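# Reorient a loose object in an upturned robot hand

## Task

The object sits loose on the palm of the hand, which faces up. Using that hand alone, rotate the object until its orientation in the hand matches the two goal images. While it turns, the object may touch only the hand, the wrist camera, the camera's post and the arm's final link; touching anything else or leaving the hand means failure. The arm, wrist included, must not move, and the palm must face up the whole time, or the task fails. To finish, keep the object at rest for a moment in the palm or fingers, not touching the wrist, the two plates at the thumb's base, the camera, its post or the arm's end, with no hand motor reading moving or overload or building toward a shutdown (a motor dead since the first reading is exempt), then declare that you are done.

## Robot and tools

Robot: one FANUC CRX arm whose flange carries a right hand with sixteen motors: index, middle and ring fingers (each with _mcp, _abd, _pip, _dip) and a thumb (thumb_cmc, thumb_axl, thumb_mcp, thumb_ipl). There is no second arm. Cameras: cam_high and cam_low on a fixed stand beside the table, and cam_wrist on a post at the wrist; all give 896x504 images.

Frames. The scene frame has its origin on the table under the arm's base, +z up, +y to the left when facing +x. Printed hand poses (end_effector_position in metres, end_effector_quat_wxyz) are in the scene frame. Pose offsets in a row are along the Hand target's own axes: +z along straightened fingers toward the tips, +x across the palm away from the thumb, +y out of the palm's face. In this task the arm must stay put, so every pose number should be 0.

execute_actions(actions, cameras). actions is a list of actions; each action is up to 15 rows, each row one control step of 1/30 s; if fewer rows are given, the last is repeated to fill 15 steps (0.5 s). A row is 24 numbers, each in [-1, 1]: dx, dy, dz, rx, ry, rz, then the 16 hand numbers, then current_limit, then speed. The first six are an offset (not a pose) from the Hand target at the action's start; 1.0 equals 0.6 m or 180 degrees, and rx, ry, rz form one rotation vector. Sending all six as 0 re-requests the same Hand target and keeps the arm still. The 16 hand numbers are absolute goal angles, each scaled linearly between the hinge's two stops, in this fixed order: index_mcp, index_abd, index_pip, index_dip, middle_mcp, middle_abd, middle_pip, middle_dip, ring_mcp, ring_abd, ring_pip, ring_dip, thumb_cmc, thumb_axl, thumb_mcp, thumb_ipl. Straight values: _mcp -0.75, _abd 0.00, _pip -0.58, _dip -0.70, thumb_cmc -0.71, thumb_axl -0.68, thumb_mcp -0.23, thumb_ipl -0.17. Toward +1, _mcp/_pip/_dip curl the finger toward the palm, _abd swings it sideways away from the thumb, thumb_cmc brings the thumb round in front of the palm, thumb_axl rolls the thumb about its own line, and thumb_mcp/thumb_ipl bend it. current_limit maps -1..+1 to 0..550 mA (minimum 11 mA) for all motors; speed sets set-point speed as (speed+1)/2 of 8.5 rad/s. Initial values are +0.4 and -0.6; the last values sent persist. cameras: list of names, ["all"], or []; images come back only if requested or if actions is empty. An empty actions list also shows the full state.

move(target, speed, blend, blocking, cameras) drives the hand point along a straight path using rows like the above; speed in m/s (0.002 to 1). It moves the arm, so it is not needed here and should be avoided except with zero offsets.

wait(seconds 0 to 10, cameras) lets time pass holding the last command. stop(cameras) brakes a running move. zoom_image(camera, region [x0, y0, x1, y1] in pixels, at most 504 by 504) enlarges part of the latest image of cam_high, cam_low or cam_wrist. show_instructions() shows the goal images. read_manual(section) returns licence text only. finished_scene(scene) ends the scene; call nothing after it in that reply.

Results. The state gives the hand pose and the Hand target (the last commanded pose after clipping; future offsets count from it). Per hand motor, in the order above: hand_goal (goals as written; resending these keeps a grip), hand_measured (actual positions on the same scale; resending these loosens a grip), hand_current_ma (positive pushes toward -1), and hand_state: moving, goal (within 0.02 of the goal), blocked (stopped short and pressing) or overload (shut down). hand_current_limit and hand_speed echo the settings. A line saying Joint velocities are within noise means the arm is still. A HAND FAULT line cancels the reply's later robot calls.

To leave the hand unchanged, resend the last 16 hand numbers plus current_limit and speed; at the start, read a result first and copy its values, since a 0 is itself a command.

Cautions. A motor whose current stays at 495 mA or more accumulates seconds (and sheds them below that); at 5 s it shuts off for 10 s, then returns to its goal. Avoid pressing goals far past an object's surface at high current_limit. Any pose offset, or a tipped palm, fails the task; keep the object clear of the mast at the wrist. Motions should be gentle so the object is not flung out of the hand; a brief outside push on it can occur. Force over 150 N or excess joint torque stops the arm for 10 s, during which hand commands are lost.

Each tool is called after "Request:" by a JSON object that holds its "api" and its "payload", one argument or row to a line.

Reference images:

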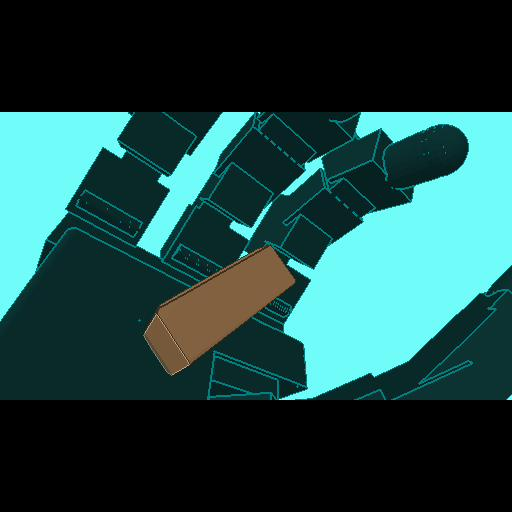

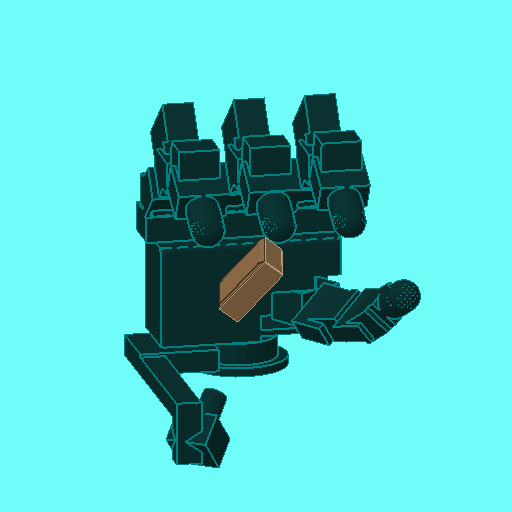

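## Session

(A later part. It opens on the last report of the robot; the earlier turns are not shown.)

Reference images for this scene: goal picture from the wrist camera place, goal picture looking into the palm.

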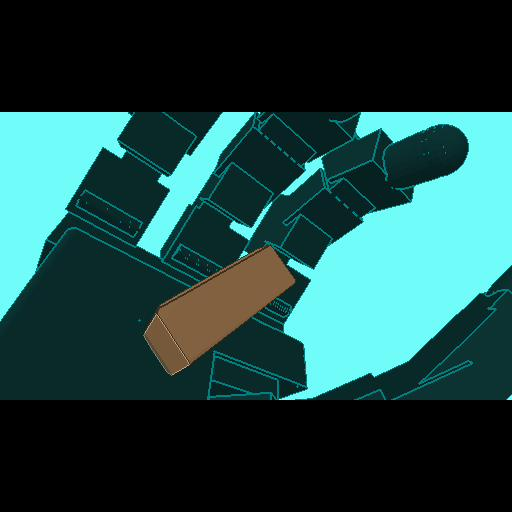

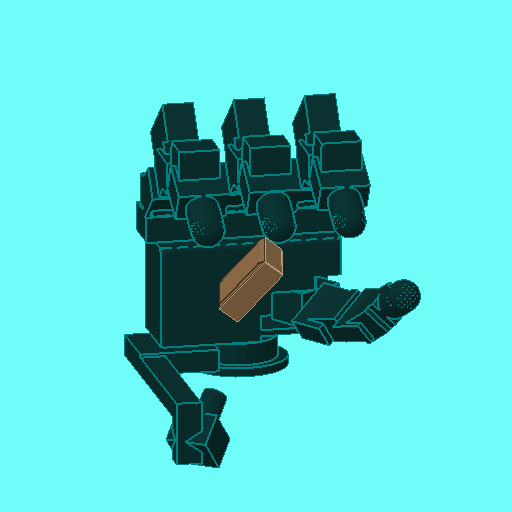

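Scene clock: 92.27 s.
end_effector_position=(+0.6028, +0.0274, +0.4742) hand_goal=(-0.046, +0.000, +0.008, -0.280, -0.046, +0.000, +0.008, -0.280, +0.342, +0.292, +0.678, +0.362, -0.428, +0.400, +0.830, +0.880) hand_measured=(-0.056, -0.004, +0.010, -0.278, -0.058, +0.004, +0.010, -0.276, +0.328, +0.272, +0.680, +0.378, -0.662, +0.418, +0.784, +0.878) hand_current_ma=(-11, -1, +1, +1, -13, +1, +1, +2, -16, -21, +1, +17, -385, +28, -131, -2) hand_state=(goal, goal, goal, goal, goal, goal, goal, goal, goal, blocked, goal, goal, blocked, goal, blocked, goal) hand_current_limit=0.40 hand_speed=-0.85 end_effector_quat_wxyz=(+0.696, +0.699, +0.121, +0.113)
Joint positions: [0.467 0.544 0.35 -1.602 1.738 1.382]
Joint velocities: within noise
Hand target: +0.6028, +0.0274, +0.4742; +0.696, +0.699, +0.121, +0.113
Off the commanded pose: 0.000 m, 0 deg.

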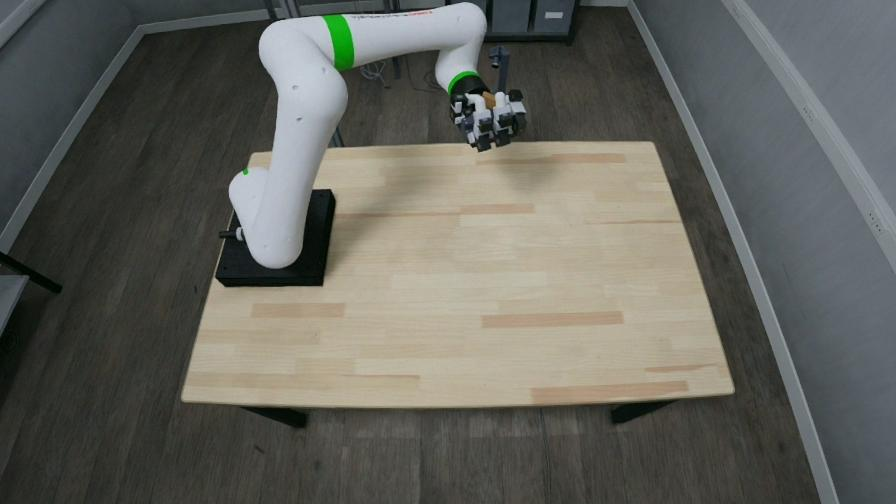

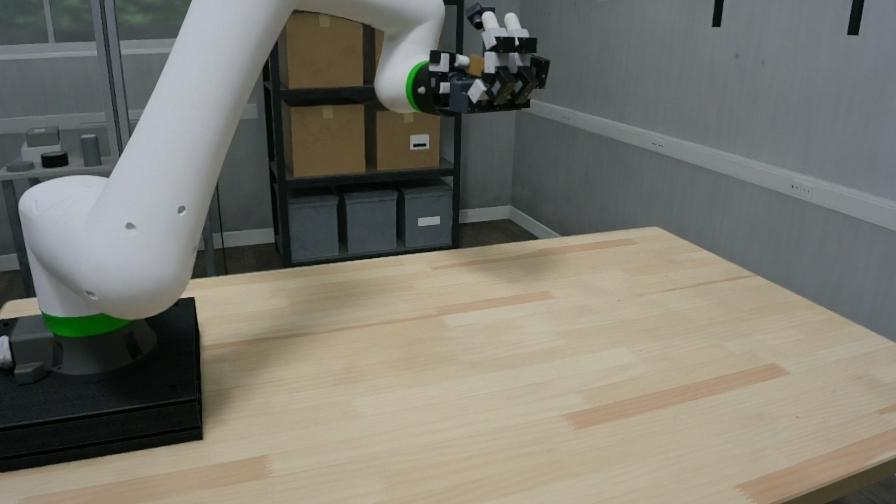

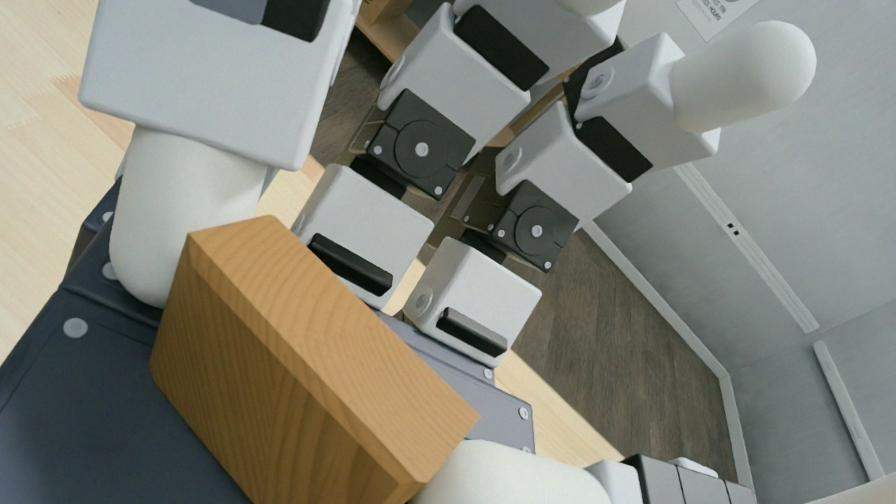

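Request:
{"api": "execute_actions", "payload": {
  "actions": [
    [[0,0,0,0,0,0,-0.046,0,0.008,-0.28,-0.046,0,0.008,-0.28,0.3425,0.293,0.679,0.362,-0.8,0.401,0.9,0.95,0.4,-0.85]],
    [[0,0,0,0,0,0,-0.046,0,0.008,-0.28,-0.046,0,0.008,-0.28,0.3425,0.293,0.679,0.362,-1,0.401,0.899,0.978,0.4,-0.85]]
  ],
  "cameras": ["cam_wrist"]
}}

Scene clock: 109.50 s.
end_effector_position=(+0.6028, +0.0274, +0.4742) hand_goal=(-0.046, +0.000, +0.008, -0.280, -0.046, +0.000, +0.008, -0.280, +0.342, +0.292, +0.678, +0.362, -1.000, +0.400, +0.898, +0.978) hand_measured=(-0.056, -0.004, +0.010, -0.278, -0.058, +0.004, +0.010, -0.276, +0.338, +0.290, +0.678, +0.366, -1.000, +0.402, +0.896, +0.976) hand_current_ma=(-11, -1, +1, +1, -13, +1, +1, +2, -3, -1, +0, +2, +0, +1, -1, +0) hand_state=(goal, goal, goal, goal, goal, goal, goal, goal, goal, goal, goal, goal, goal, goal, goal, goal) hand_current_limit=0.40 hand_speed=-0.85 end_effector_quat_wxyz=(+0.696, +0.699, +0.121, +0.113)
Joint positions: [0.467 0.544 0.35 -1.602 1.738 1.382]
Hand target: +0.6028, +0.0274, +0.4742; +0.696, +0.699, +0.121, +0.113
Off the commanded pose: 0.000 m, 0 deg.
Images, in order (width x height): cam_wrist 896x504.

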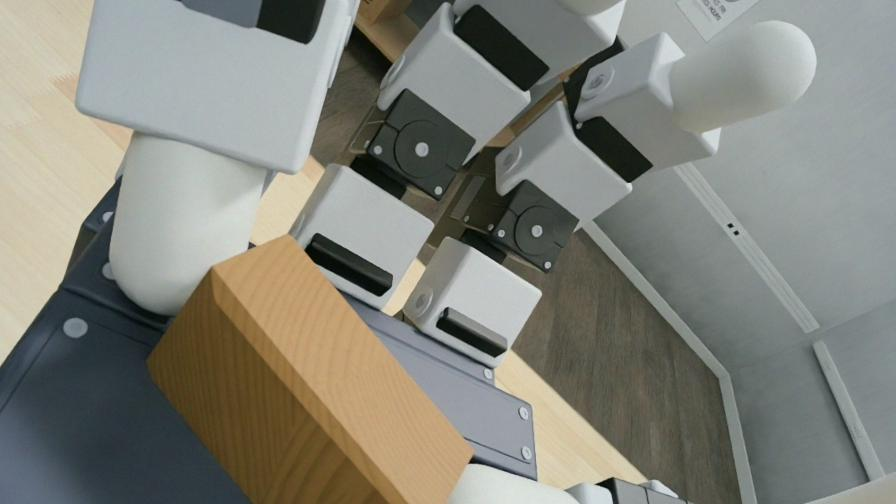

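Request:
{"api": "execute_actions", "payload": {
  "actions": [
    [[0,0,0,0,0,0,-0.046,0,0.008,-0.28,-0.046,0,0.008,-0.28,0.3425,0.293,0.679,0.362,-1,0.521,0.899,0.978,0.4,-0.8]],
    [[0,0,0,0,0,0,-0.046,0,0.008,-0.28,-0.046,0,0.008,-0.28,0.3425,0.293,0.679,0.362,-0.71,0.521,0.884,0.946,0.4,-0.85]],
    [[0,0,0,0,0,0,-0.046,0,0.008,-0.28,-0.046,0,0.008,-0.28,0.3425,0.293,0.679,0.362,-0.571,0.521,0.865,0.915,0.4,-0.85]]
  ],
  "cameras": ["cam_wrist"]
}}

Scene clock: 117.47 s.
end_effector_position=(+0.6028, +0.0274, +0.4742) hand_goal=(-0.046, +0.000, +0.008, -0.280, -0.046, +0.000, +0.008, -0.280, +0.342, +0.292, +0.678, +0.362, -0.572, +0.520, +0.864, +0.914) hand_measured=(-0.056, -0.004, +0.010, -0.278, -0.058, +0.004, +0.010, -0.276, +0.324, +0.274, +0.682, +0.380, -0.656, +0.536, +0.832, +0.922) hand_current_ma=(-11, -1, +1, +1, -13, +1, +1, +2, -22, -17, +2, +20, -218, +22, -77, +8) hand_state=(goal, goal, goal, goal, goal, goal, goal, goal, goal, goal, goal, goal, blocked, goal, blocked, goal) hand_current_limit=0.40 hand_speed=-0.85 end_effector_quat_wxyz=(+0.696, +0.699, +0.121, +0.113)
Joint positions: [0.467 0.544 0.35 -1.602 1.738 1.382]
Hand target: +0.6028, +0.0274, +0.4742; +0.696, +0.699, +0.121, +0.113
Off the commanded pose: 0.000 m, 0 deg.
Images, in order (width x height): cam_wrist 896x504.

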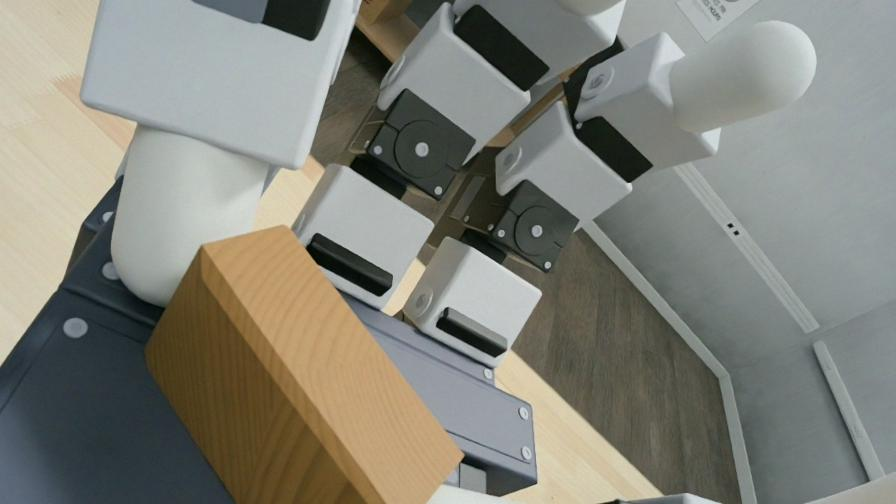

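Request:
{"api": "execute_actions", "payload": {
  "actions": [
    [[0,0,0,0,0,0,-0.046,0,0.008,-0.28,-0.046,0,0.008,-0.28,0.349,0.5,0.669,0.4565,-0.571,0.521,0.865,0.915,0.4,-0.85]],
    [[0,0,0,0,0,0,-0.046,0,0.008,-0.28,-0.046,0,0.008,-0.28,0.355,0.62,0.68,0.52,-0.571,0.521,0.865,0.915,0.4,-0.85]]
  ],
  "cameras": ["cam_wrist"]
}}

Scene clock: 118.90 s.
end_effector_position=(+0.6028, +0.0274, +0.4742) hand_goal=(-0.046, +0.000, +0.008, -0.280, -0.046, +0.000, +0.008, -0.280, +0.354, +0.620, +0.680, +0.520, -0.572, +0.520, +0.864, +0.914) hand_measured=(-0.056, -0.004, +0.010, -0.278, -0.058, +0.004, +0.010, -0.276, +0.324, +0.574, +0.682, +0.548, -0.648, +0.544, +0.824, +0.916) hand_current_ma=(-11, -1, +1, +1, -13, +1, +1, +2, -51, -70, +0, +43, -189, +42, -101, +2) hand_state=(goal, goal, goal, goal, goal, goal, goal, goal, blocked, blocked, goal, blocked, blocked, blocked, blocked, goal) hand_current_limit=0.40 hand_speed=-0.85 end_effector_quat_wxyz=(+0.696, +0.699, +0.121, +0.113)
Joint positions: [0.467 0.544 0.35 -1.602 1.738 1.382]
Hand target: +0.6028, +0.0274, +0.4742; +0.696, +0.699, +0.121, +0.113
Off the commanded pose: 0.000 m, 0 deg.
Images, in order (width x height): cam_wrist 896x504.

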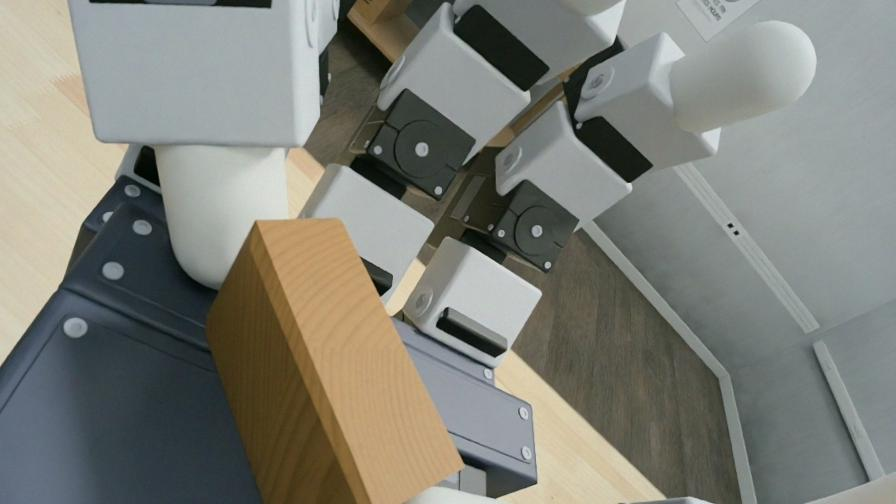

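Request:
{"api": "execute_actions", "payload": {
  "actions": [
    [[0,0,0,0,0,0,-0.046,0,0.008,-0.28,-0.046,0,0.008,-0.28,0.34,0.76,0.72,0.55,-0.571,0.521,0.865,0.915,0.4,-0.85]],
    [[0,0,0,0,0,0,-0.046,0,0.008,-0.28,-0.046,0,0.008,-0.28,0.28,0.86,0.87,0.46,-0.571,0.48,0.865,0.915,0.4,-0.85]]
  ],
  "cameras": ["cam_wrist"]
}}

Scene clock: 120.30 s.
end_effector_position=(+0.6028, +0.0274, +0.4742) hand_goal=(-0.046, +0.000, +0.008, -0.280, -0.046, +0.000, +0.008, -0.280, +0.280, +0.860, +0.870, +0.460, -0.572, +0.480, +0.864, +0.914) hand_measured=(-0.056, -0.004, +0.010, -0.278, -0.058, +0.004, +0.010, -0.276, +0.250, +0.850, +0.888, +0.538, -0.628, +0.536, +0.824, +0.910) hand_current_ma=(-11, -1, +1, +1, -13, +1, +1, +2, -52, -7, +21, +189, -117, +151, -101, -3) hand_state=(goal, goal, goal, goal, goal, goal, goal, goal, blocked, goal, goal, blocked, blocked, blocked, blocked, goal) hand_current_limit=0.40 hand_speed=-0.85 end_effector_quat_wxyz=(+0.696, +0.699, +0.121, +0.113)
Joint positions: [0.467 0.544 0.35 -1.602 1.738 1.382]
Hand target: +0.6028, +0.0274, +0.4742; +0.696, +0.699, +0.121, +0.113
Off the commanded pose: 0.000 m, 0 deg.
Images, in order (width x height): cam_wrist 896x504.

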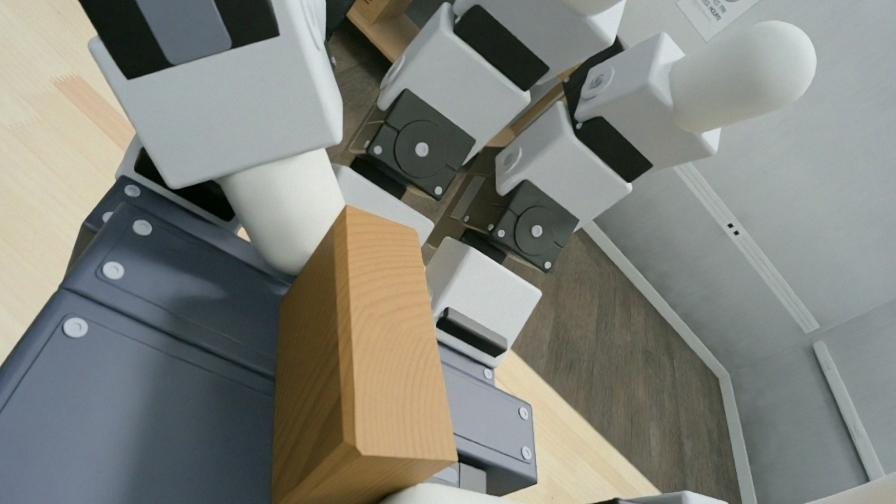

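Request:
{"api": "execute_actions", "payload": {
  "actions": [
    [[0,0,0,0,0,0,-0.046,0,0.008,-0.28,-0.046,0,0.008,-0.28,0.28,0.86,0.87,0.46,-0.66,0.536,0.835,0.91,0.4,-0.85]],
    [[0,0,0,0,0,0,-0.046,0,0.008,-0.28,-0.046,0,0.008,-0.28,0.1726,0.333,0.7153,0.658,-0.66,0.536,0.835,0.91,0.4,-0.75]],
    [[0,0,0,0,0,0,-0.046,0,0.008,-0.28,-0.046,0,0.008,-0.28,0.293,0.533,0.699,0.552,-0.66,0.536,0.835,0.91,0.4,-0.8]],
    [[0,0,0,0,0,0,-0.046,0,0.008,-0.28,-0.046,0,0.008,-0.28,0.315,0.9,0.8876,0.3638,-0.66,0.536,0.835,0.91,0.4,-0.85]]
  ],
  "cameras": ["cam_wrist"]
}}

Scene clock: 125.83 s.
end_effector_position=(+0.6028, +0.0274, +0.4742) hand_goal=(-0.046, +0.000, +0.008, -0.280, -0.046, +0.000, +0.008, -0.280, +0.314, +0.900, +0.888, +0.364, -0.660, +0.536, +0.834, +0.910) hand_measured=(-0.056, -0.004, +0.010, -0.278, -0.058, +0.004, +0.010, -0.276, +0.310, +0.898, +0.886, +0.366, -0.668, +0.540, +0.834, +0.908) hand_current_ma=(-11, -1, +1, +1, -13, +1, +1, +2, -2, -1, -1, +1, -5, +2, +0, -1) hand_state=(goal, goal, goal, goal, goal, goal, goal, goal, goal, goal, goal, goal, goal, goal, goal, goal) hand_current_limit=0.40 hand_speed=-0.85 end_effector_quat_wxyz=(+0.696, +0.699, +0.121, +0.113)
Joint positions: [0.467 0.544 0.35 -1.602 1.738 1.382]
Hand target: +0.6028, +0.0274, +0.4742; +0.696, +0.699, +0.121, +0.113
Off the commanded pose: 0.000 m, 0 deg.
Images, in order (width x height): cam_wrist 896x504.

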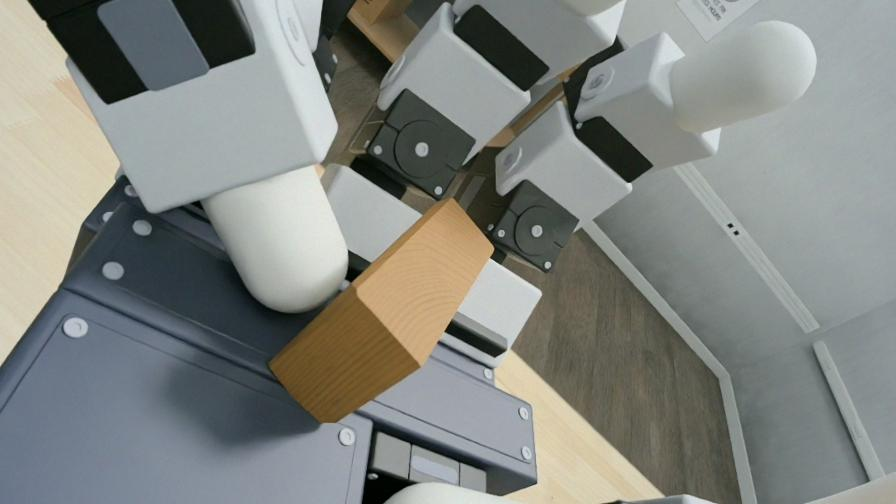

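Request:
{"api": "execute_actions", "payload": {
  "actions": [
    [[0,0,0,0,0,0,-0.046,0,0.008,-0.28,-0.046,0,0.008,-0.28,0.293,0.533,0.699,0.552,-0.143,0.45,0.674,0.9135,0.4,-0.7]],
    [[0,0,0,0,0,0,-0.046,0,0.008,-0.28,-0.479,0.417,0.81,0.681,0.293,0.533,0.699,0.552,0.2857,0.401,0.445,0.933,0.4,-0.7]],
    [[0,0,0,0,0,0,-0.046,0,0.008,-0.28,-0.479,0.417,0.81,0.681,0.293,0.533,0.699,0.552,0.2857,0.401,0.445,0.933,0.4,-0.7]]
  ],
  "cameras": ["cam_wrist"]
}}

Scene clock: 132.00 s.
end_effector_position=(+0.6028, +0.0274, +0.4742) hand_goal=(-0.046, +0.000, +0.008, -0.280, -0.480, +0.416, +0.810, +0.680, +0.292, +0.532, +0.698, +0.552, +0.286, +0.400, +0.444, +0.932) hand_measured=(-0.056, -0.004, +0.010, -0.278, -0.484, +0.414, +0.808, +0.678, +0.294, +0.536, +0.704, +0.550, +0.286, +0.402, +0.452, +0.930) hand_current_ma=(-11, -1, +1, +1, -3, -1, -1, -1, +1, +2, +4, -1, +0, +1, +8, -1) hand_state=(goal, goal, goal, goal, goal, goal, goal, goal, goal, goal, goal, goal, goal, goal, goal, goal) hand_current_limit=0.40 hand_speed=-0.70 end_effector_quat_wxyz=(+0.696, +0.699, +0.121, +0.113)
Joint positions: [0.467 0.544 0.35 -1.602 1.738 1.382]
Hand target: +0.6028, +0.0274, +0.4742; +0.696, +0.699, +0.121, +0.113
Off the commanded pose: 0.000 m, 0 deg.
Images, in order (width x height): cam_wrist 896x504.

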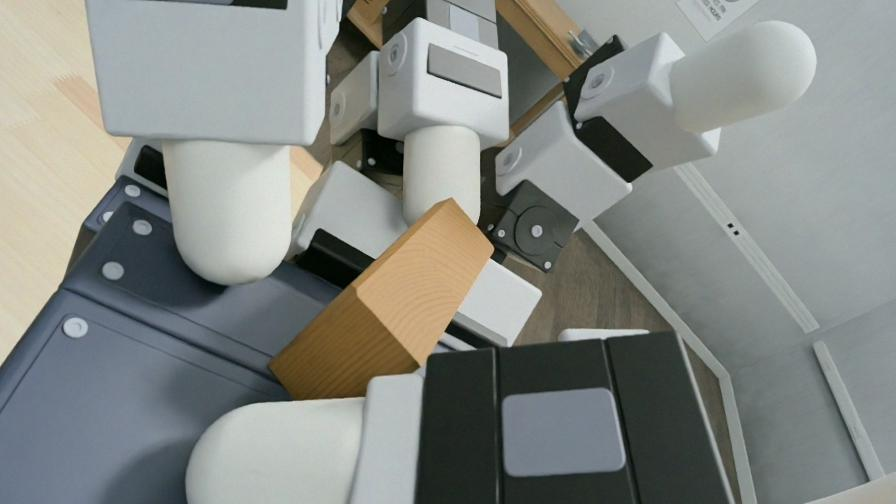

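Request:
{"api": "execute_actions", "payload": {
  "actions": [
    [[0,0,0,0,0,0,-0.046,0,0.008,-0.28,-0.21,0.417,0.88,0.66,0.293,0.533,0.699,0.552,0.2857,0.3,0.445,0.933,0.4,-0.85]],
    [[0,0,0,0,0,0,-0.046,0,0.008,-0.28,-0.17,0.417,0.89,0.67,0.293,0.533,0.699,0.552,0.2857,0.22,0.445,0.933,0.4,-0.85]]
  ],
  "cameras": ["cam_wrist"]
}}

Scene clock: 133.43 s.
end_effector_position=(+0.6028, +0.0274, +0.4742) hand_goal=(-0.046, +0.000, +0.008, -0.280, -0.170, +0.416, +0.890, +0.670, +0.292, +0.532, +0.698, +0.552, +0.286, +0.220, +0.444, +0.932) hand_measured=(-0.056, -0.004, +0.010, -0.278, -0.240, +0.430, +0.878, +0.686, +0.294, +0.536, +0.704, +0.550, +0.280, +0.298, +0.430, +0.924) hand_current_ma=(-11, -1, +1, +1, -177, +11, -11, +19, +1, +2, +4, -1, -4, +253, -20, -10) hand_state=(goal, goal, goal, goal, blocked, goal, goal, goal, goal, goal, goal, goal, goal, blocked, goal, goal) hand_current_limit=0.40 hand_speed=-0.85 end_effector_quat_wxyz=(+0.696, +0.699, +0.121, +0.113)
Joint positions: [0.467 0.544 0.35 -1.602 1.738 1.382]
Hand target: +0.6028, +0.0274, +0.4742; +0.696, +0.699, +0.121, +0.113
Off the commanded pose: 0.000 m, 0 deg.
Images, in order (width x height): cam_wrist 896x504.

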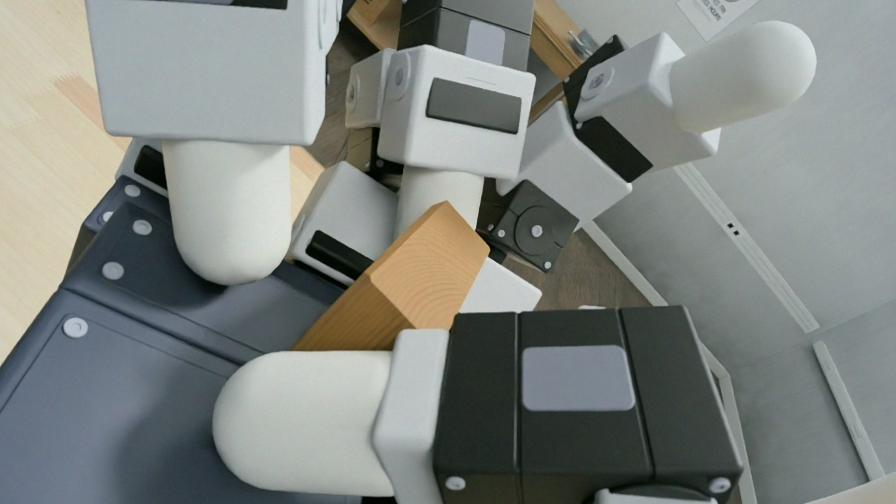

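Request:
{"api": "execute_actions", "payload": {
  "actions": [
    [[0,0,0,0,0,0,-0.046,0,0.008,-0.28,-0.278,0.417,0.7985,0.603,0.293,0.533,0.699,0.552,0.2857,0.2,0.445,0.933,0.4,-0.85]],
    [[0,0,0,0,0,0,-0.046,0,0.008,-0.28,-0.37,0.417,0.8277,0.46,0.293,0.533,0.699,0.552,0.2857,0.2,0.445,0.933,0.4,-0.85]],
    [[0,0,0,0,0,0,-0.046,0,0.008,-0.28,-0.37,0.38,0.854,0.2,0.293,0.533,0.699,0.552,0.2857,0.2,0.445,0.933,0.4,-0.85]]
  ],
  "cameras": ["cam_wrist", "cam_low"]
}}

Scene clock: 136.57 s.
end_effector_position=(+0.6028, +0.0274, +0.4742) hand_goal=(-0.046, +0.000, +0.008, -0.280, -0.370, +0.380, +0.854, +0.200, +0.292, +0.532, +0.698, +0.552, +0.286, +0.200, +0.444, +0.932) hand_measured=(-0.056, -0.004, +0.010, -0.278, -0.450, +0.422, +0.832, +0.202, +0.294, +0.536, +0.704, +0.550, +0.308, +0.290, +0.448, +0.924) hand_current_ma=(-11, -1, +1, +1, -213, +61, -27, +1, +1, +2, +4, -1, +28, +317, +2, -11) hand_state=(goal, goal, goal, goal, blocked, blocked, blocked, goal, goal, goal, goal, goal, blocked, blocked, goal, goal) hand_current_limit=0.40 hand_speed=-0.85 end_effector_quat_wxyz=(+0.696, +0.699, +0.121, +0.113)
Joint positions: [0.467 0.544 0.35 -1.602 1.738 1.382]
Hand target: +0.6028, +0.0274, +0.4742; +0.696, +0.699, +0.121, +0.113
Off the commanded pose: 0.000 m, 0 deg.
Images, in order (width x height): cam_low 896x504, cam_wrist 896x504.

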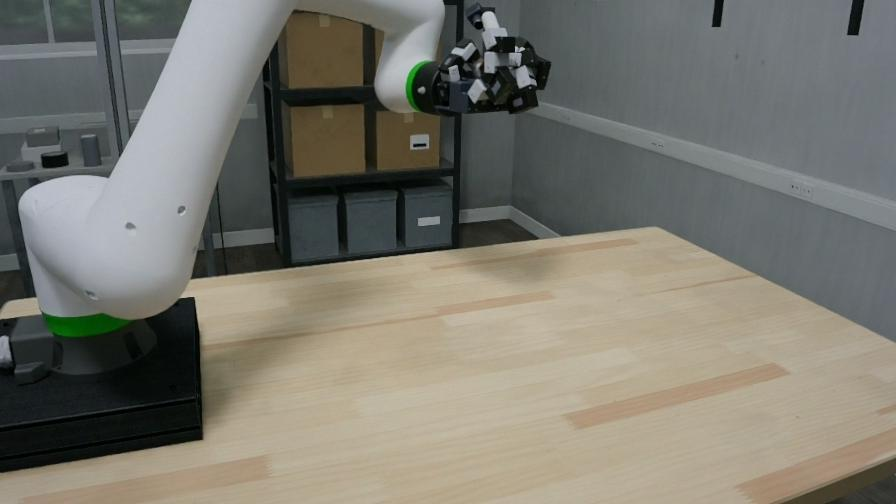

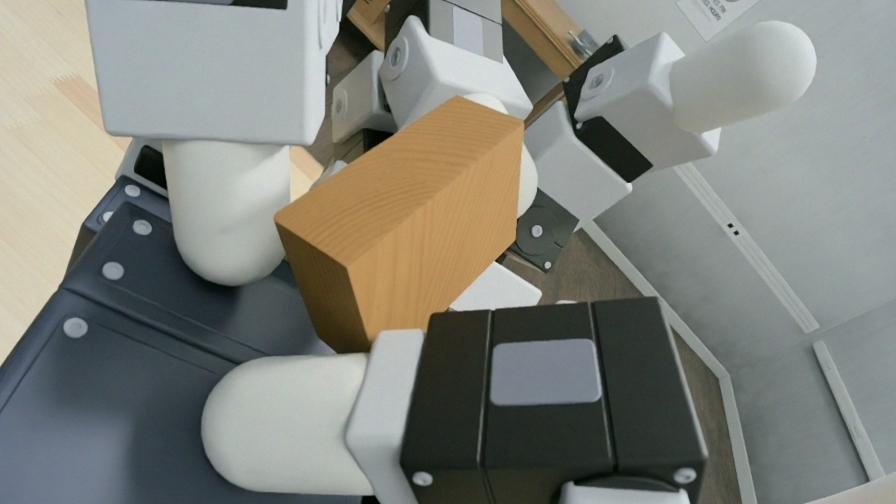

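Request:
{"api": "zoom_image", "payload": {
  "camera": "cam_wrist",
  "region": [240, 70, 560, 380]
}}

Scaled by 1.575 from the camera's 896x504 image, which has a finer 1280x720 frame.

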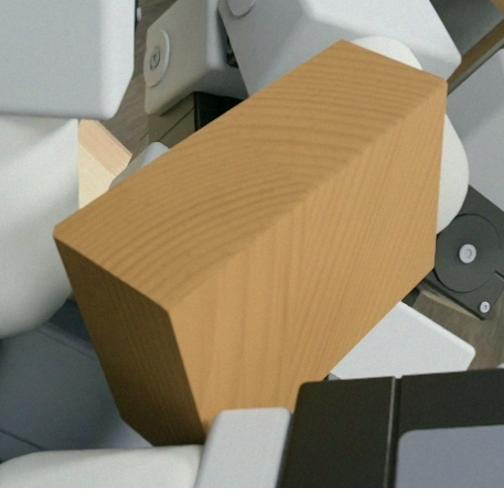

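Request:
{"api": "execute_actions", "payload": {
  "actions": [
    [[0,0,0,0,0,0,-0.046,0,0.008,-0.28,-0.33,0.42,0.83,0,0.293,0.533,0.699,0.552,0.2857,0.2,0.445,0.933,0.4,-0.85]],
    [[0,0,0,0,0,0,-0.046,0,0.008,-0.28,-0.2,0.55,0.78,-0.18,0.293,0.533,0.699,0.552,0.2857,0.2,0.445,0.933,0.4,-0.85]]
  ],
  "cameras": ["cam_wrist"]
}}

Scene clock: 140.97 s.
end_effector_position=(+0.6028, +0.0274, +0.4742) hand_goal=(-0.046, +0.000, +0.008, -0.280, -0.200, +0.550, +0.780, -0.180, +0.292, +0.532, +0.698, +0.552, +0.286, +0.200, +0.444, +0.932) hand_measured=(-0.056, -0.004, +0.010, -0.278, -0.246, +0.554, +0.768, -0.184, +0.290, +0.532, +0.704, +0.554, +0.296, +0.236, +0.448, +0.932) hand_current_ma=(-11, -1, +1, +1, -92, +2, -11, -3, -1, +0, +4, +1, +10, +82, +3, +0) hand_state=(goal, goal, goal, goal, blocked, goal, goal, goal, goal, goal, goal, goal, goal, blocked, goal, goal) hand_current_limit=0.40 hand_speed=-0.85 end_effector_quat_wxyz=(+0.696, +0.699, +0.121, +0.113)
Joint positions: [0.467 0.544 0.35 -1.602 1.738 1.382]
Hand target: +0.6028, +0.0274, +0.4742; +0.696, +0.699, +0.121, +0.113
Off the commanded pose: 0.000 m, 0 deg.
Images, in order (width x height): cam_wrist 896x504.

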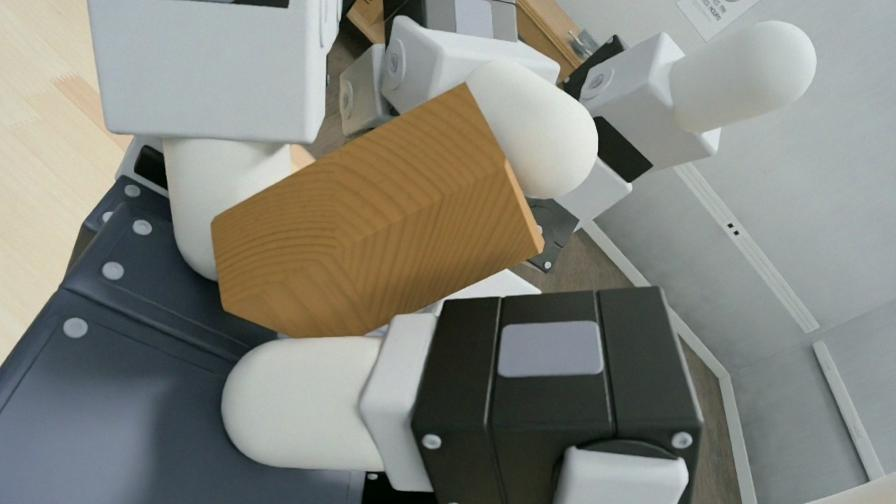

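Request:
{"api": "execute_actions", "payload": {
  "actions": [
    [[0,0,0,0,0,0,-0.046,0,0.008,-0.28,-0.16,0.333,0.635,-0.058,0.293,0.533,0.699,0.552,0.2857,0.2,0.445,0.933,0.4,-0.87]],
    [[0,0,0,0,0,0,-0.046,0,0.008,-0.28,-0.1,0.133,0.504,0.0725,0.293,0.533,0.699,0.552,0.2857,0.2,0.445,0.933,0.4,-0.87]]
  ],
  "cameras": ["cam_wrist"]
}}

Scene clock: 143.70 s.
end_effector_position=(+0.6028, +0.0274, +0.4742) hand_goal=(-0.046, +0.000, +0.008, -0.280, -0.100, +0.132, +0.504, +0.072, +0.292, +0.532, +0.698, +0.552, +0.286, +0.200, +0.444, +0.932) hand_measured=(-0.056, -0.004, +0.010, -0.278, -0.114, +0.136, +0.506, +0.068, +0.290, +0.532, +0.704, +0.554, +0.288, +0.206, +0.448, +0.934) hand_current_ma=(-11, -1, +1, +1, -17, +2, +1, -2, -1, +0, +4, +1, +1, +6, +2, +1) hand_state=(goal, goal, goal, goal, goal, goal, goal, goal, goal, goal, goal, goal, goal, goal, goal, goal) hand_current_limit=0.40 hand_speed=-0.87 end_effector_quat_wxyz=(+0.696, +0.699, +0.121, +0.113)
Joint positions: [0.467 0.544 0.35 -1.602 1.738 1.382]
Hand target: +0.6028, +0.0274, +0.4742; +0.696, +0.699, +0.121, +0.113
Off the commanded pose: 0.000 m, 0 deg.
Images, in order (width x height): cam_wrist 896x504.

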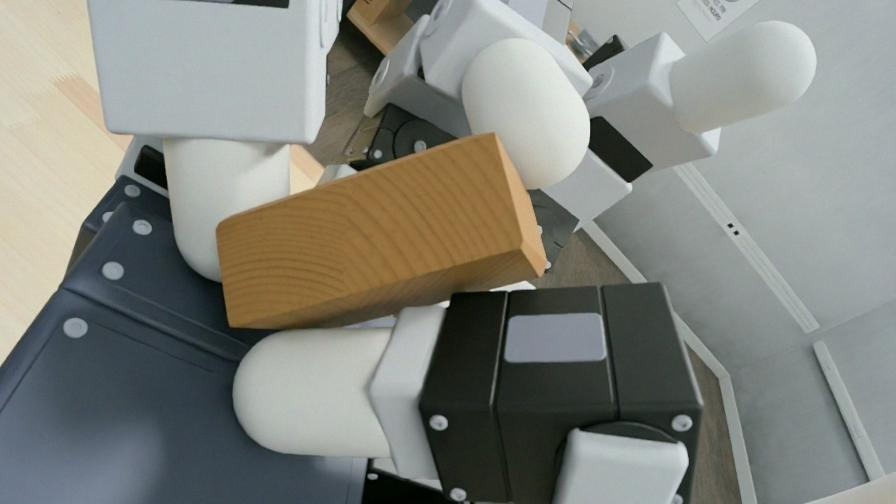

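Request:
{"api": "zoom_image", "payload": {
  "camera": "cam_wrist",
  "region": [180, 20, 620, 380]
}}

Request:
{"api": "zoom_image", "payload": {
  "camera": "cam_wrist",
  "region": [190, 110, 390, 350]
}}

Scaled by 1.145 from the camera's 896x504 image, which has a finer 1280x720 frame.

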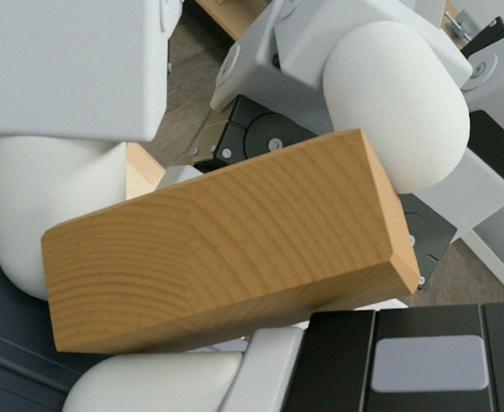

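Scaled by 2.100 from the camera's 896x504 image, which has a finer 1280x720 frame.

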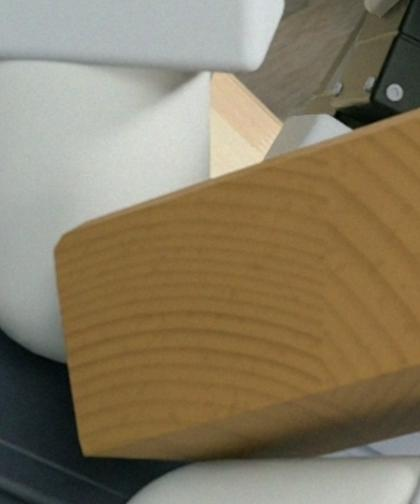

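Request:
{"api": "execute_actions", "payload": {
  "actions": [],
  "cameras": ["all"]
}}

Request:
{"api": "zoom_image", "payload": {
  "camera": "cam_high",
  "region": [440, 40, 550, 160]
}}

Request:
{"api": "zoom_image", "payload": {
  "camera": "cam_low",
  "region": [400, 0, 570, 130]
}}

Scene clock: 147.10 s.
end_effector_position=(+0.6028, +0.0274, +0.4742) hand_goal=(-0.046, +0.000, +0.008, -0.280, -0.100, +0.132, +0.504, +0.072, +0.292, +0.532, +0.698, +0.552, +0.286, +0.200, +0.444, +0.932) hand_measured=(-0.056, -0.004, +0.010, -0.278, -0.114, +0.136, +0.506, +0.068, +0.290, +0.532, +0.704, +0.554, +0.288, +0.206, +0.448, +0.934) hand_current_ma=(-11, -1, +1, +1, -17, +2, +1, -2, -1, +0, +4, +1, +1, +6, +2, +1) hand_state=(goal, goal, goal, goal, goal, goal, goal, goal, goal, goal, goal, goal, goal, goal, goal, goal) hand_current_limit=0.40 hand_speed=-0.87 end_effector_quat_wxyz=(+0.696, +0.699, +0.121, +0.113)
Joint positions: [0.467 0.544 0.35 -1.602 1.738 1.382]
Joint velocities: within noise
Hand target: +0.6028, +0.0274, +0.4742; +0.696, +0.699, +0.121, +0.113
Off the commanded pose: 0.000 m, 0 deg.

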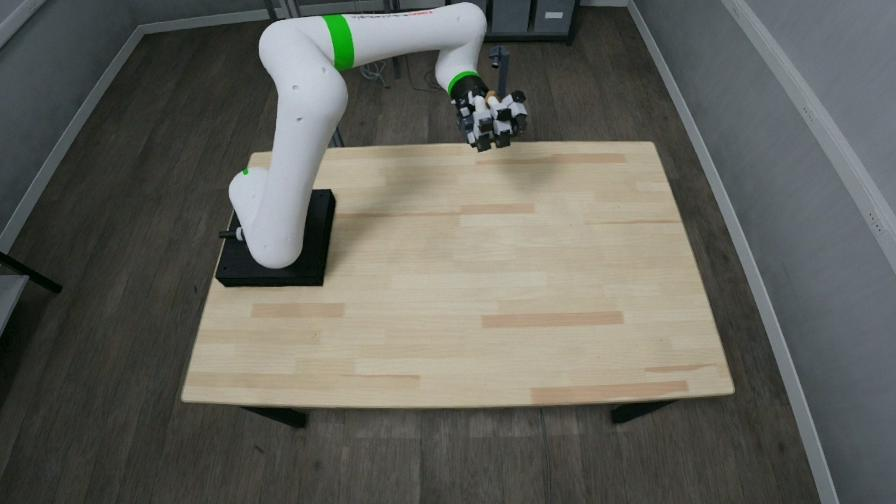

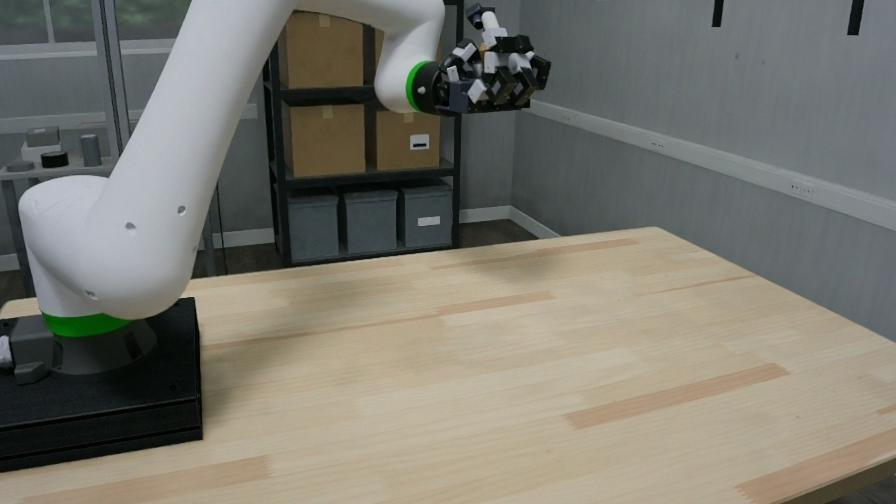

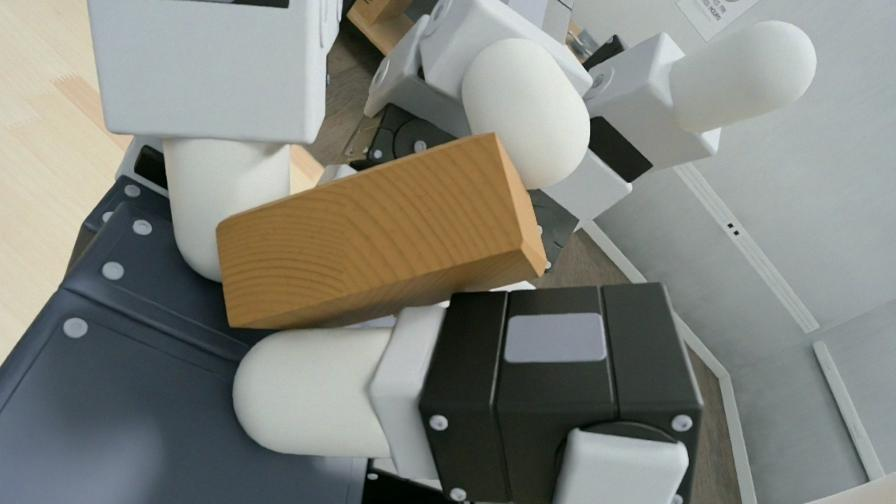

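Scaled by 4.200 from the camera's 896x504 image, which has a finer 1280x720 frame.

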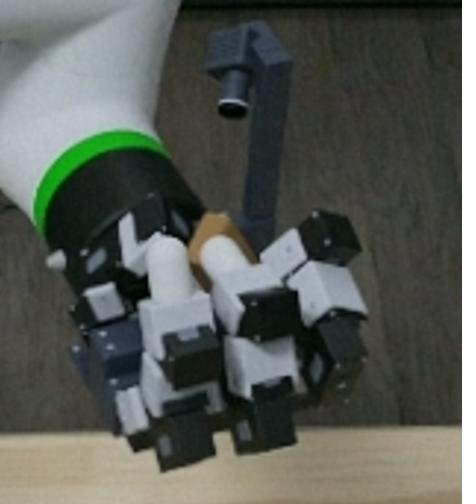

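Scaled by 2.965 from the camera's 896x504 image, which has a finer 1280x720 frame.

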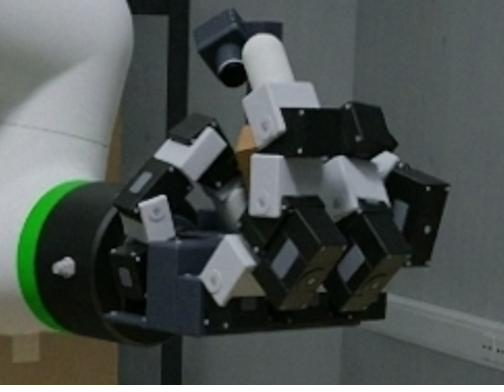

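Request:
{"api": "execute_actions", "payload": {
  "actions": [
    [[0,0,0,0,0,0,-0.046,0,0.008,-0.28,-0.233,0.233,0.664,0.174,0.293,0.533,0.699,0.552,0.2857,0.2,0.445,0.933,0.4,-0.85]],
    [[0,0,0,0,0,0,-0.046,0,0.008,-0.28,-0.26,0.333,0.81,0.101,0.293,0.533,0.699,0.552,0.2857,0.2,0.445,0.933,0.4,-0.85]],
    [[0,0,0,0,0,0,-0.046,0,0.008,-0.28,-0.185,0.417,0.956,-0.101,0.293,0.533,0.699,0.552,0.2857,0.2,0.445,0.933,0.4,-0.85]]
  ],
  "cameras": ["cam_wrist"]
}}

Scene clock: 156.90 s.
end_effector_position=(+0.6028, +0.0274, +0.4742) hand_goal=(-0.046, +0.000, +0.008, -0.280, -0.186, +0.416, +0.956, -0.102, +0.292, +0.532, +0.698, +0.552, +0.286, +0.200, +0.444, +0.932) hand_measured=(-0.056, -0.004, +0.010, -0.278, -0.216, +0.422, +0.928, -0.108, +0.290, +0.532, +0.704, +0.554, +0.288, +0.204, +0.448, +0.934) hand_current_ma=(-11, -1, +1, +1, -49, +3, -42, -4, -1, +0, +4, +1, +1, +3, +2, +1) hand_state=(goal, goal, goal, goal, blocked, goal, blocked, goal, goal, goal, goal, goal, goal, goal, goal, goal) hand_current_limit=0.40 hand_speed=-0.85 end_effector_quat_wxyz=(+0.696, +0.699, +0.121, +0.113)
Joint positions: [0.467 0.544 0.35 -1.602 1.738 1.382]
Hand target: +0.6028, +0.0274, +0.4742; +0.696, +0.699, +0.121, +0.113
Off the commanded pose: 0.000 m, 0 deg.
Images, in order (width x height): cam_wrist 896x504.

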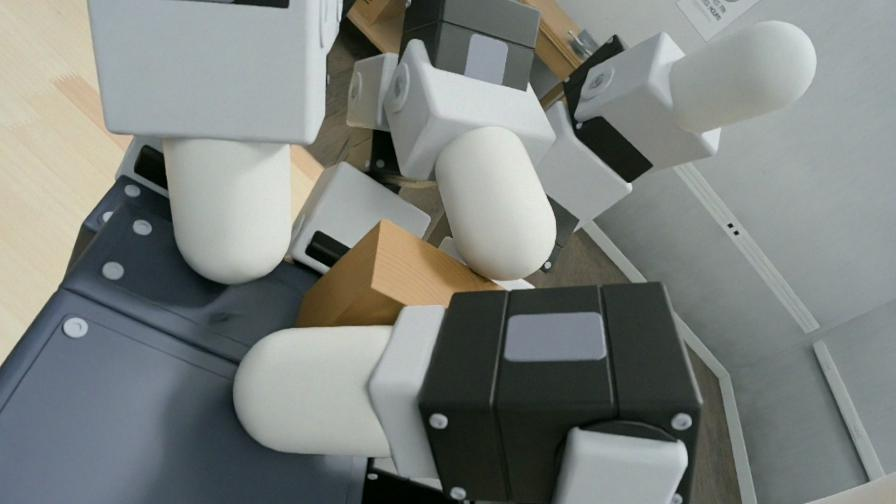

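Request:
{"api": "execute_actions", "payload": {
  "actions": [
    [[0,0,0,0,0,0,-0.046,0,0.008,-0.28,-0.26,0.333,0.81,0.101,0.293,0.533,0.699,0.552,0.2857,0.45,0.445,0.933,0.4,-0.8]],
    [[0,0,0,0,0,0,-0.046,0,0.008,-0.28,-0.26,0.333,0.81,0.101,0.293,0.533,0.699,0.552,-0.143,0.5,0.674,0.9135,0.4,-0.7]],
    [[0,0,0,0,0,0,-0.046,0,0.008,-0.28,-0.26,0.333,0.81,0.101,0.293,0.533,0.699,0.552,-0.7,0.5,0.85,0.93,0.4,-0.7]],
    [[0,0,0,0,0,0,-0.046,0,0.008,-0.28,-0.26,0.333,0.81,0.101,0.293,0.533,0.699,0.552,-1,0.5,0.899,0.978,0.4,-0.7]]
  ],
  "cameras": ["cam_wrist"]
}}

Scene clock: 159.43 s.
end_effector_position=(+0.6028, +0.0274, +0.4742) hand_goal=(-0.046, +0.000, +0.008, -0.280, -0.260, +0.332, +0.810, +0.100, +0.292, +0.532, +0.698, +0.552, -1.000, +0.500, +0.898, +0.978) hand_measured=(-0.056, -0.004, +0.010, -0.278, -0.262, +0.336, +0.814, +0.098, +0.290, +0.532, +0.704, +0.554, -1.000, +0.498, +0.898, +0.976) hand_current_ma=(-11, -1, +1, +1, -1, +2, +3, -1, -1, +0, +4, +1, +0, -1, +0, +0) hand_state=(goal, goal, goal, goal, goal, goal, goal, goal, goal, goal, goal, goal, goal, goal, goal, goal) hand_current_limit=0.40 hand_speed=-0.70 end_effector_quat_wxyz=(+0.696, +0.699, +0.121, +0.113)
Joint positions: [0.467 0.544 0.35 -1.602 1.738 1.382]
Hand target: +0.6028, +0.0274, +0.4742; +0.696, +0.699, +0.121, +0.113
Off the commanded pose: 0.000 m, 0 deg.
Images, in order (width x height): cam_wrist 896x504.

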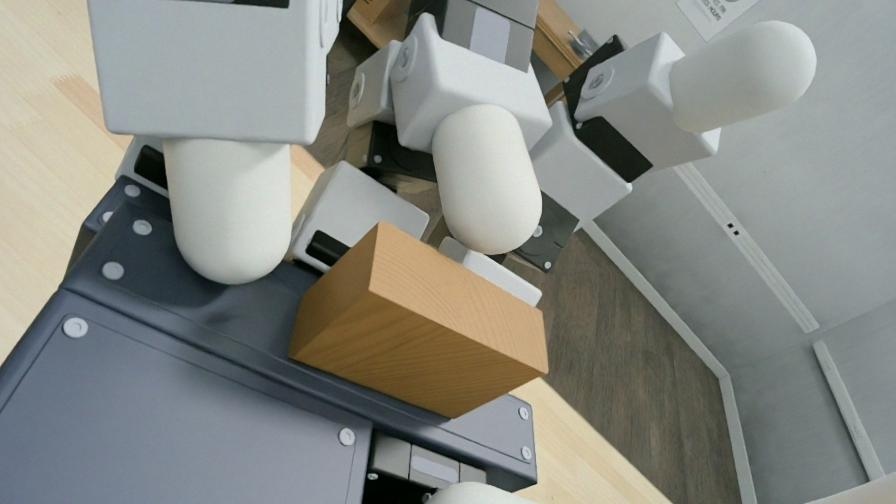

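Request:
{"api": "execute_actions", "payload": {
  "actions": [
    [[0,0,0,0,0,0,0.42,-0.1,0.73,0.03,-0.26,0.333,0.81,0.101,0.293,0.533,0.699,0.552,-1,0.5,0.899,0.978,0.4,-0.6]],
    [[0,0,0,0,0,0,0.42,-0.1,0.73,0.03,-0.26,0.333,0.81,0.101,0.293,0.533,0.699,0.552,-1,0.5,0.899,0.978,0.4,-0.6]]
  ],
  "cameras": ["cam_wrist"]
}}

Scene clock: 164.03 s.
end_effector_position=(+0.6028, +0.0274, +0.4742) hand_goal=(+0.420, -0.100, +0.730, +0.030, -0.260, +0.332, +0.810, +0.100, +0.292, +0.532, +0.698, +0.552, -1.000, +0.500, +0.898, +0.978) hand_measured=(+0.374, -0.114, +0.626, +0.022, -0.262, +0.336, +0.814, +0.098, +0.290, +0.532, +0.704, +0.554, -1.000, +0.512, +0.894, +0.982) hand_current_ma=(-96, -12, -288, -7, -1, +2, +3, -1, -1, +0, +4, +1, +0, +14, -4, +3) hand_state=(blocked, goal, blocked, goal, goal, goal, goal, goal, goal, goal, goal, goal, goal, goal, goal, goal) hand_current_limit=0.40 hand_speed=-0.60 end_effector_quat_wxyz=(+0.696, +0.699, +0.121, +0.113)
Joint positions: [0.467 0.544 0.35 -1.602 1.738 1.382]
Hand target: +0.6028, +0.0274, +0.4742; +0.696, +0.699, +0.121, +0.113
Off the commanded pose: 0.000 m, 0 deg.
Images, in order (width x height): cam_wrist 896x504.

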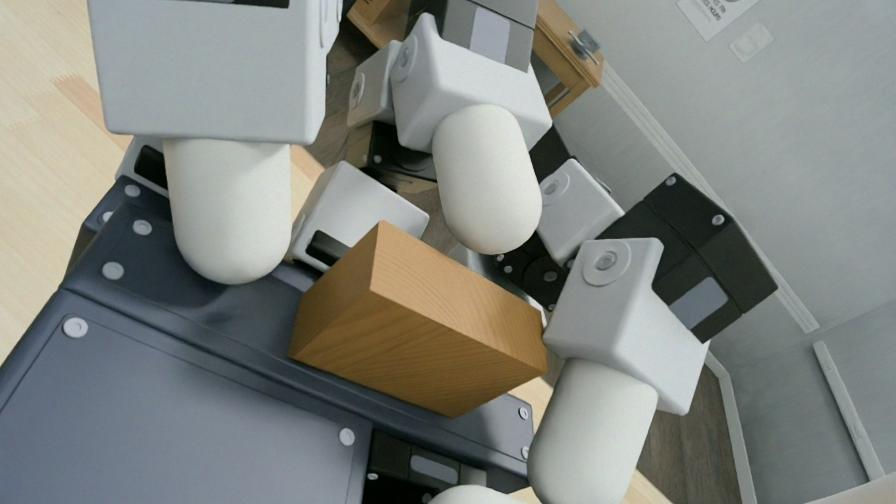

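Request:
{"api": "execute_actions", "payload": {
  "actions": [
    [[0,0,0,0,0,0,0.40,-0.1,0.66,0.03,-0.26,0.333,0.81,0.101,0.293,0.533,0.699,0.552,-1,0.401,0.112,0.157,0.4,-0.6]],
    [[0,0,0,0,0,0,0.42,-0.1,0.73,0.03,-0.26,0.333,0.81,0.101,0.293,0.533,0.699,0.552,-1,0.401,0.112,0.157,0.4,-0.6]],
    [[0,0,0,0,0,0,0.48,-0.783,0.693,0.117,-0.26,0.333,0.81,0.101,0.293,0.533,0.699,0.552,-1,0.401,0.112,0.157,0.4,-0.75]]
  ],
  "cameras": ["cam_wrist"]
}}

Scene clock: 166.43 s.
end_effector_position=(+0.6028, +0.0274, +0.4742) hand_goal=(+0.480, -0.784, +0.692, +0.116, -0.260, +0.332, +0.810, +0.100, +0.292, +0.532, +0.698, +0.552, -1.000, +0.400, +0.112, +0.156) hand_measured=(+0.478, -0.782, +0.692, +0.114, -0.262, +0.336, +0.814, +0.098, +0.290, +0.532, +0.704, +0.554, -1.000, +0.402, +0.110, +0.158) hand_current_ma=(+0, +1, +0, -1, -1, +2, +3, -1, -1, +0, +4, +1, +0, +1, -1, +1) hand_state=(goal, goal, goal, goal, goal, goal, goal, goal, goal, goal, goal, goal, goal, goal, goal, goal) hand_current_limit=0.40 hand_speed=-0.75 end_effector_quat_wxyz=(+0.696, +0.699, +0.121, +0.113)
Joint positions: [0.467 0.544 0.35 -1.602 1.738 1.382]
Hand target: +0.6028, +0.0274, +0.4742; +0.696, +0.699, +0.121, +0.113
Off the commanded pose: 0.000 m, 0 deg.
Images, in order (width x height): cam_wrist 896x504.

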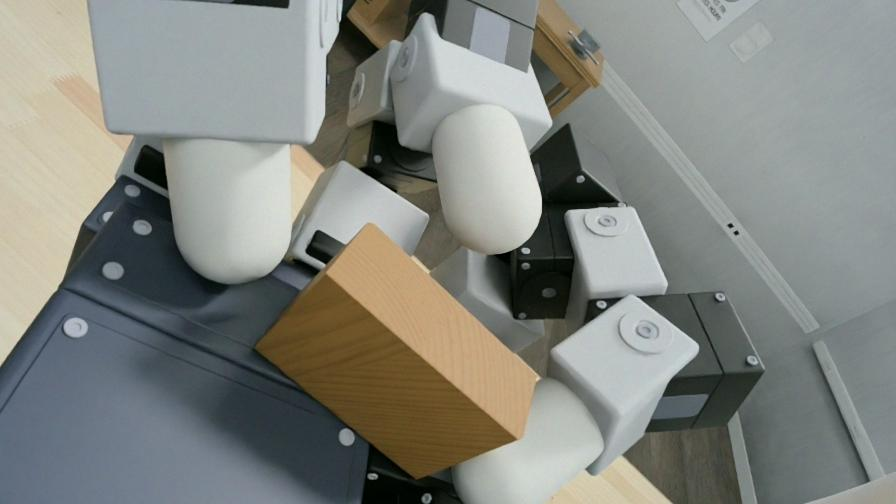

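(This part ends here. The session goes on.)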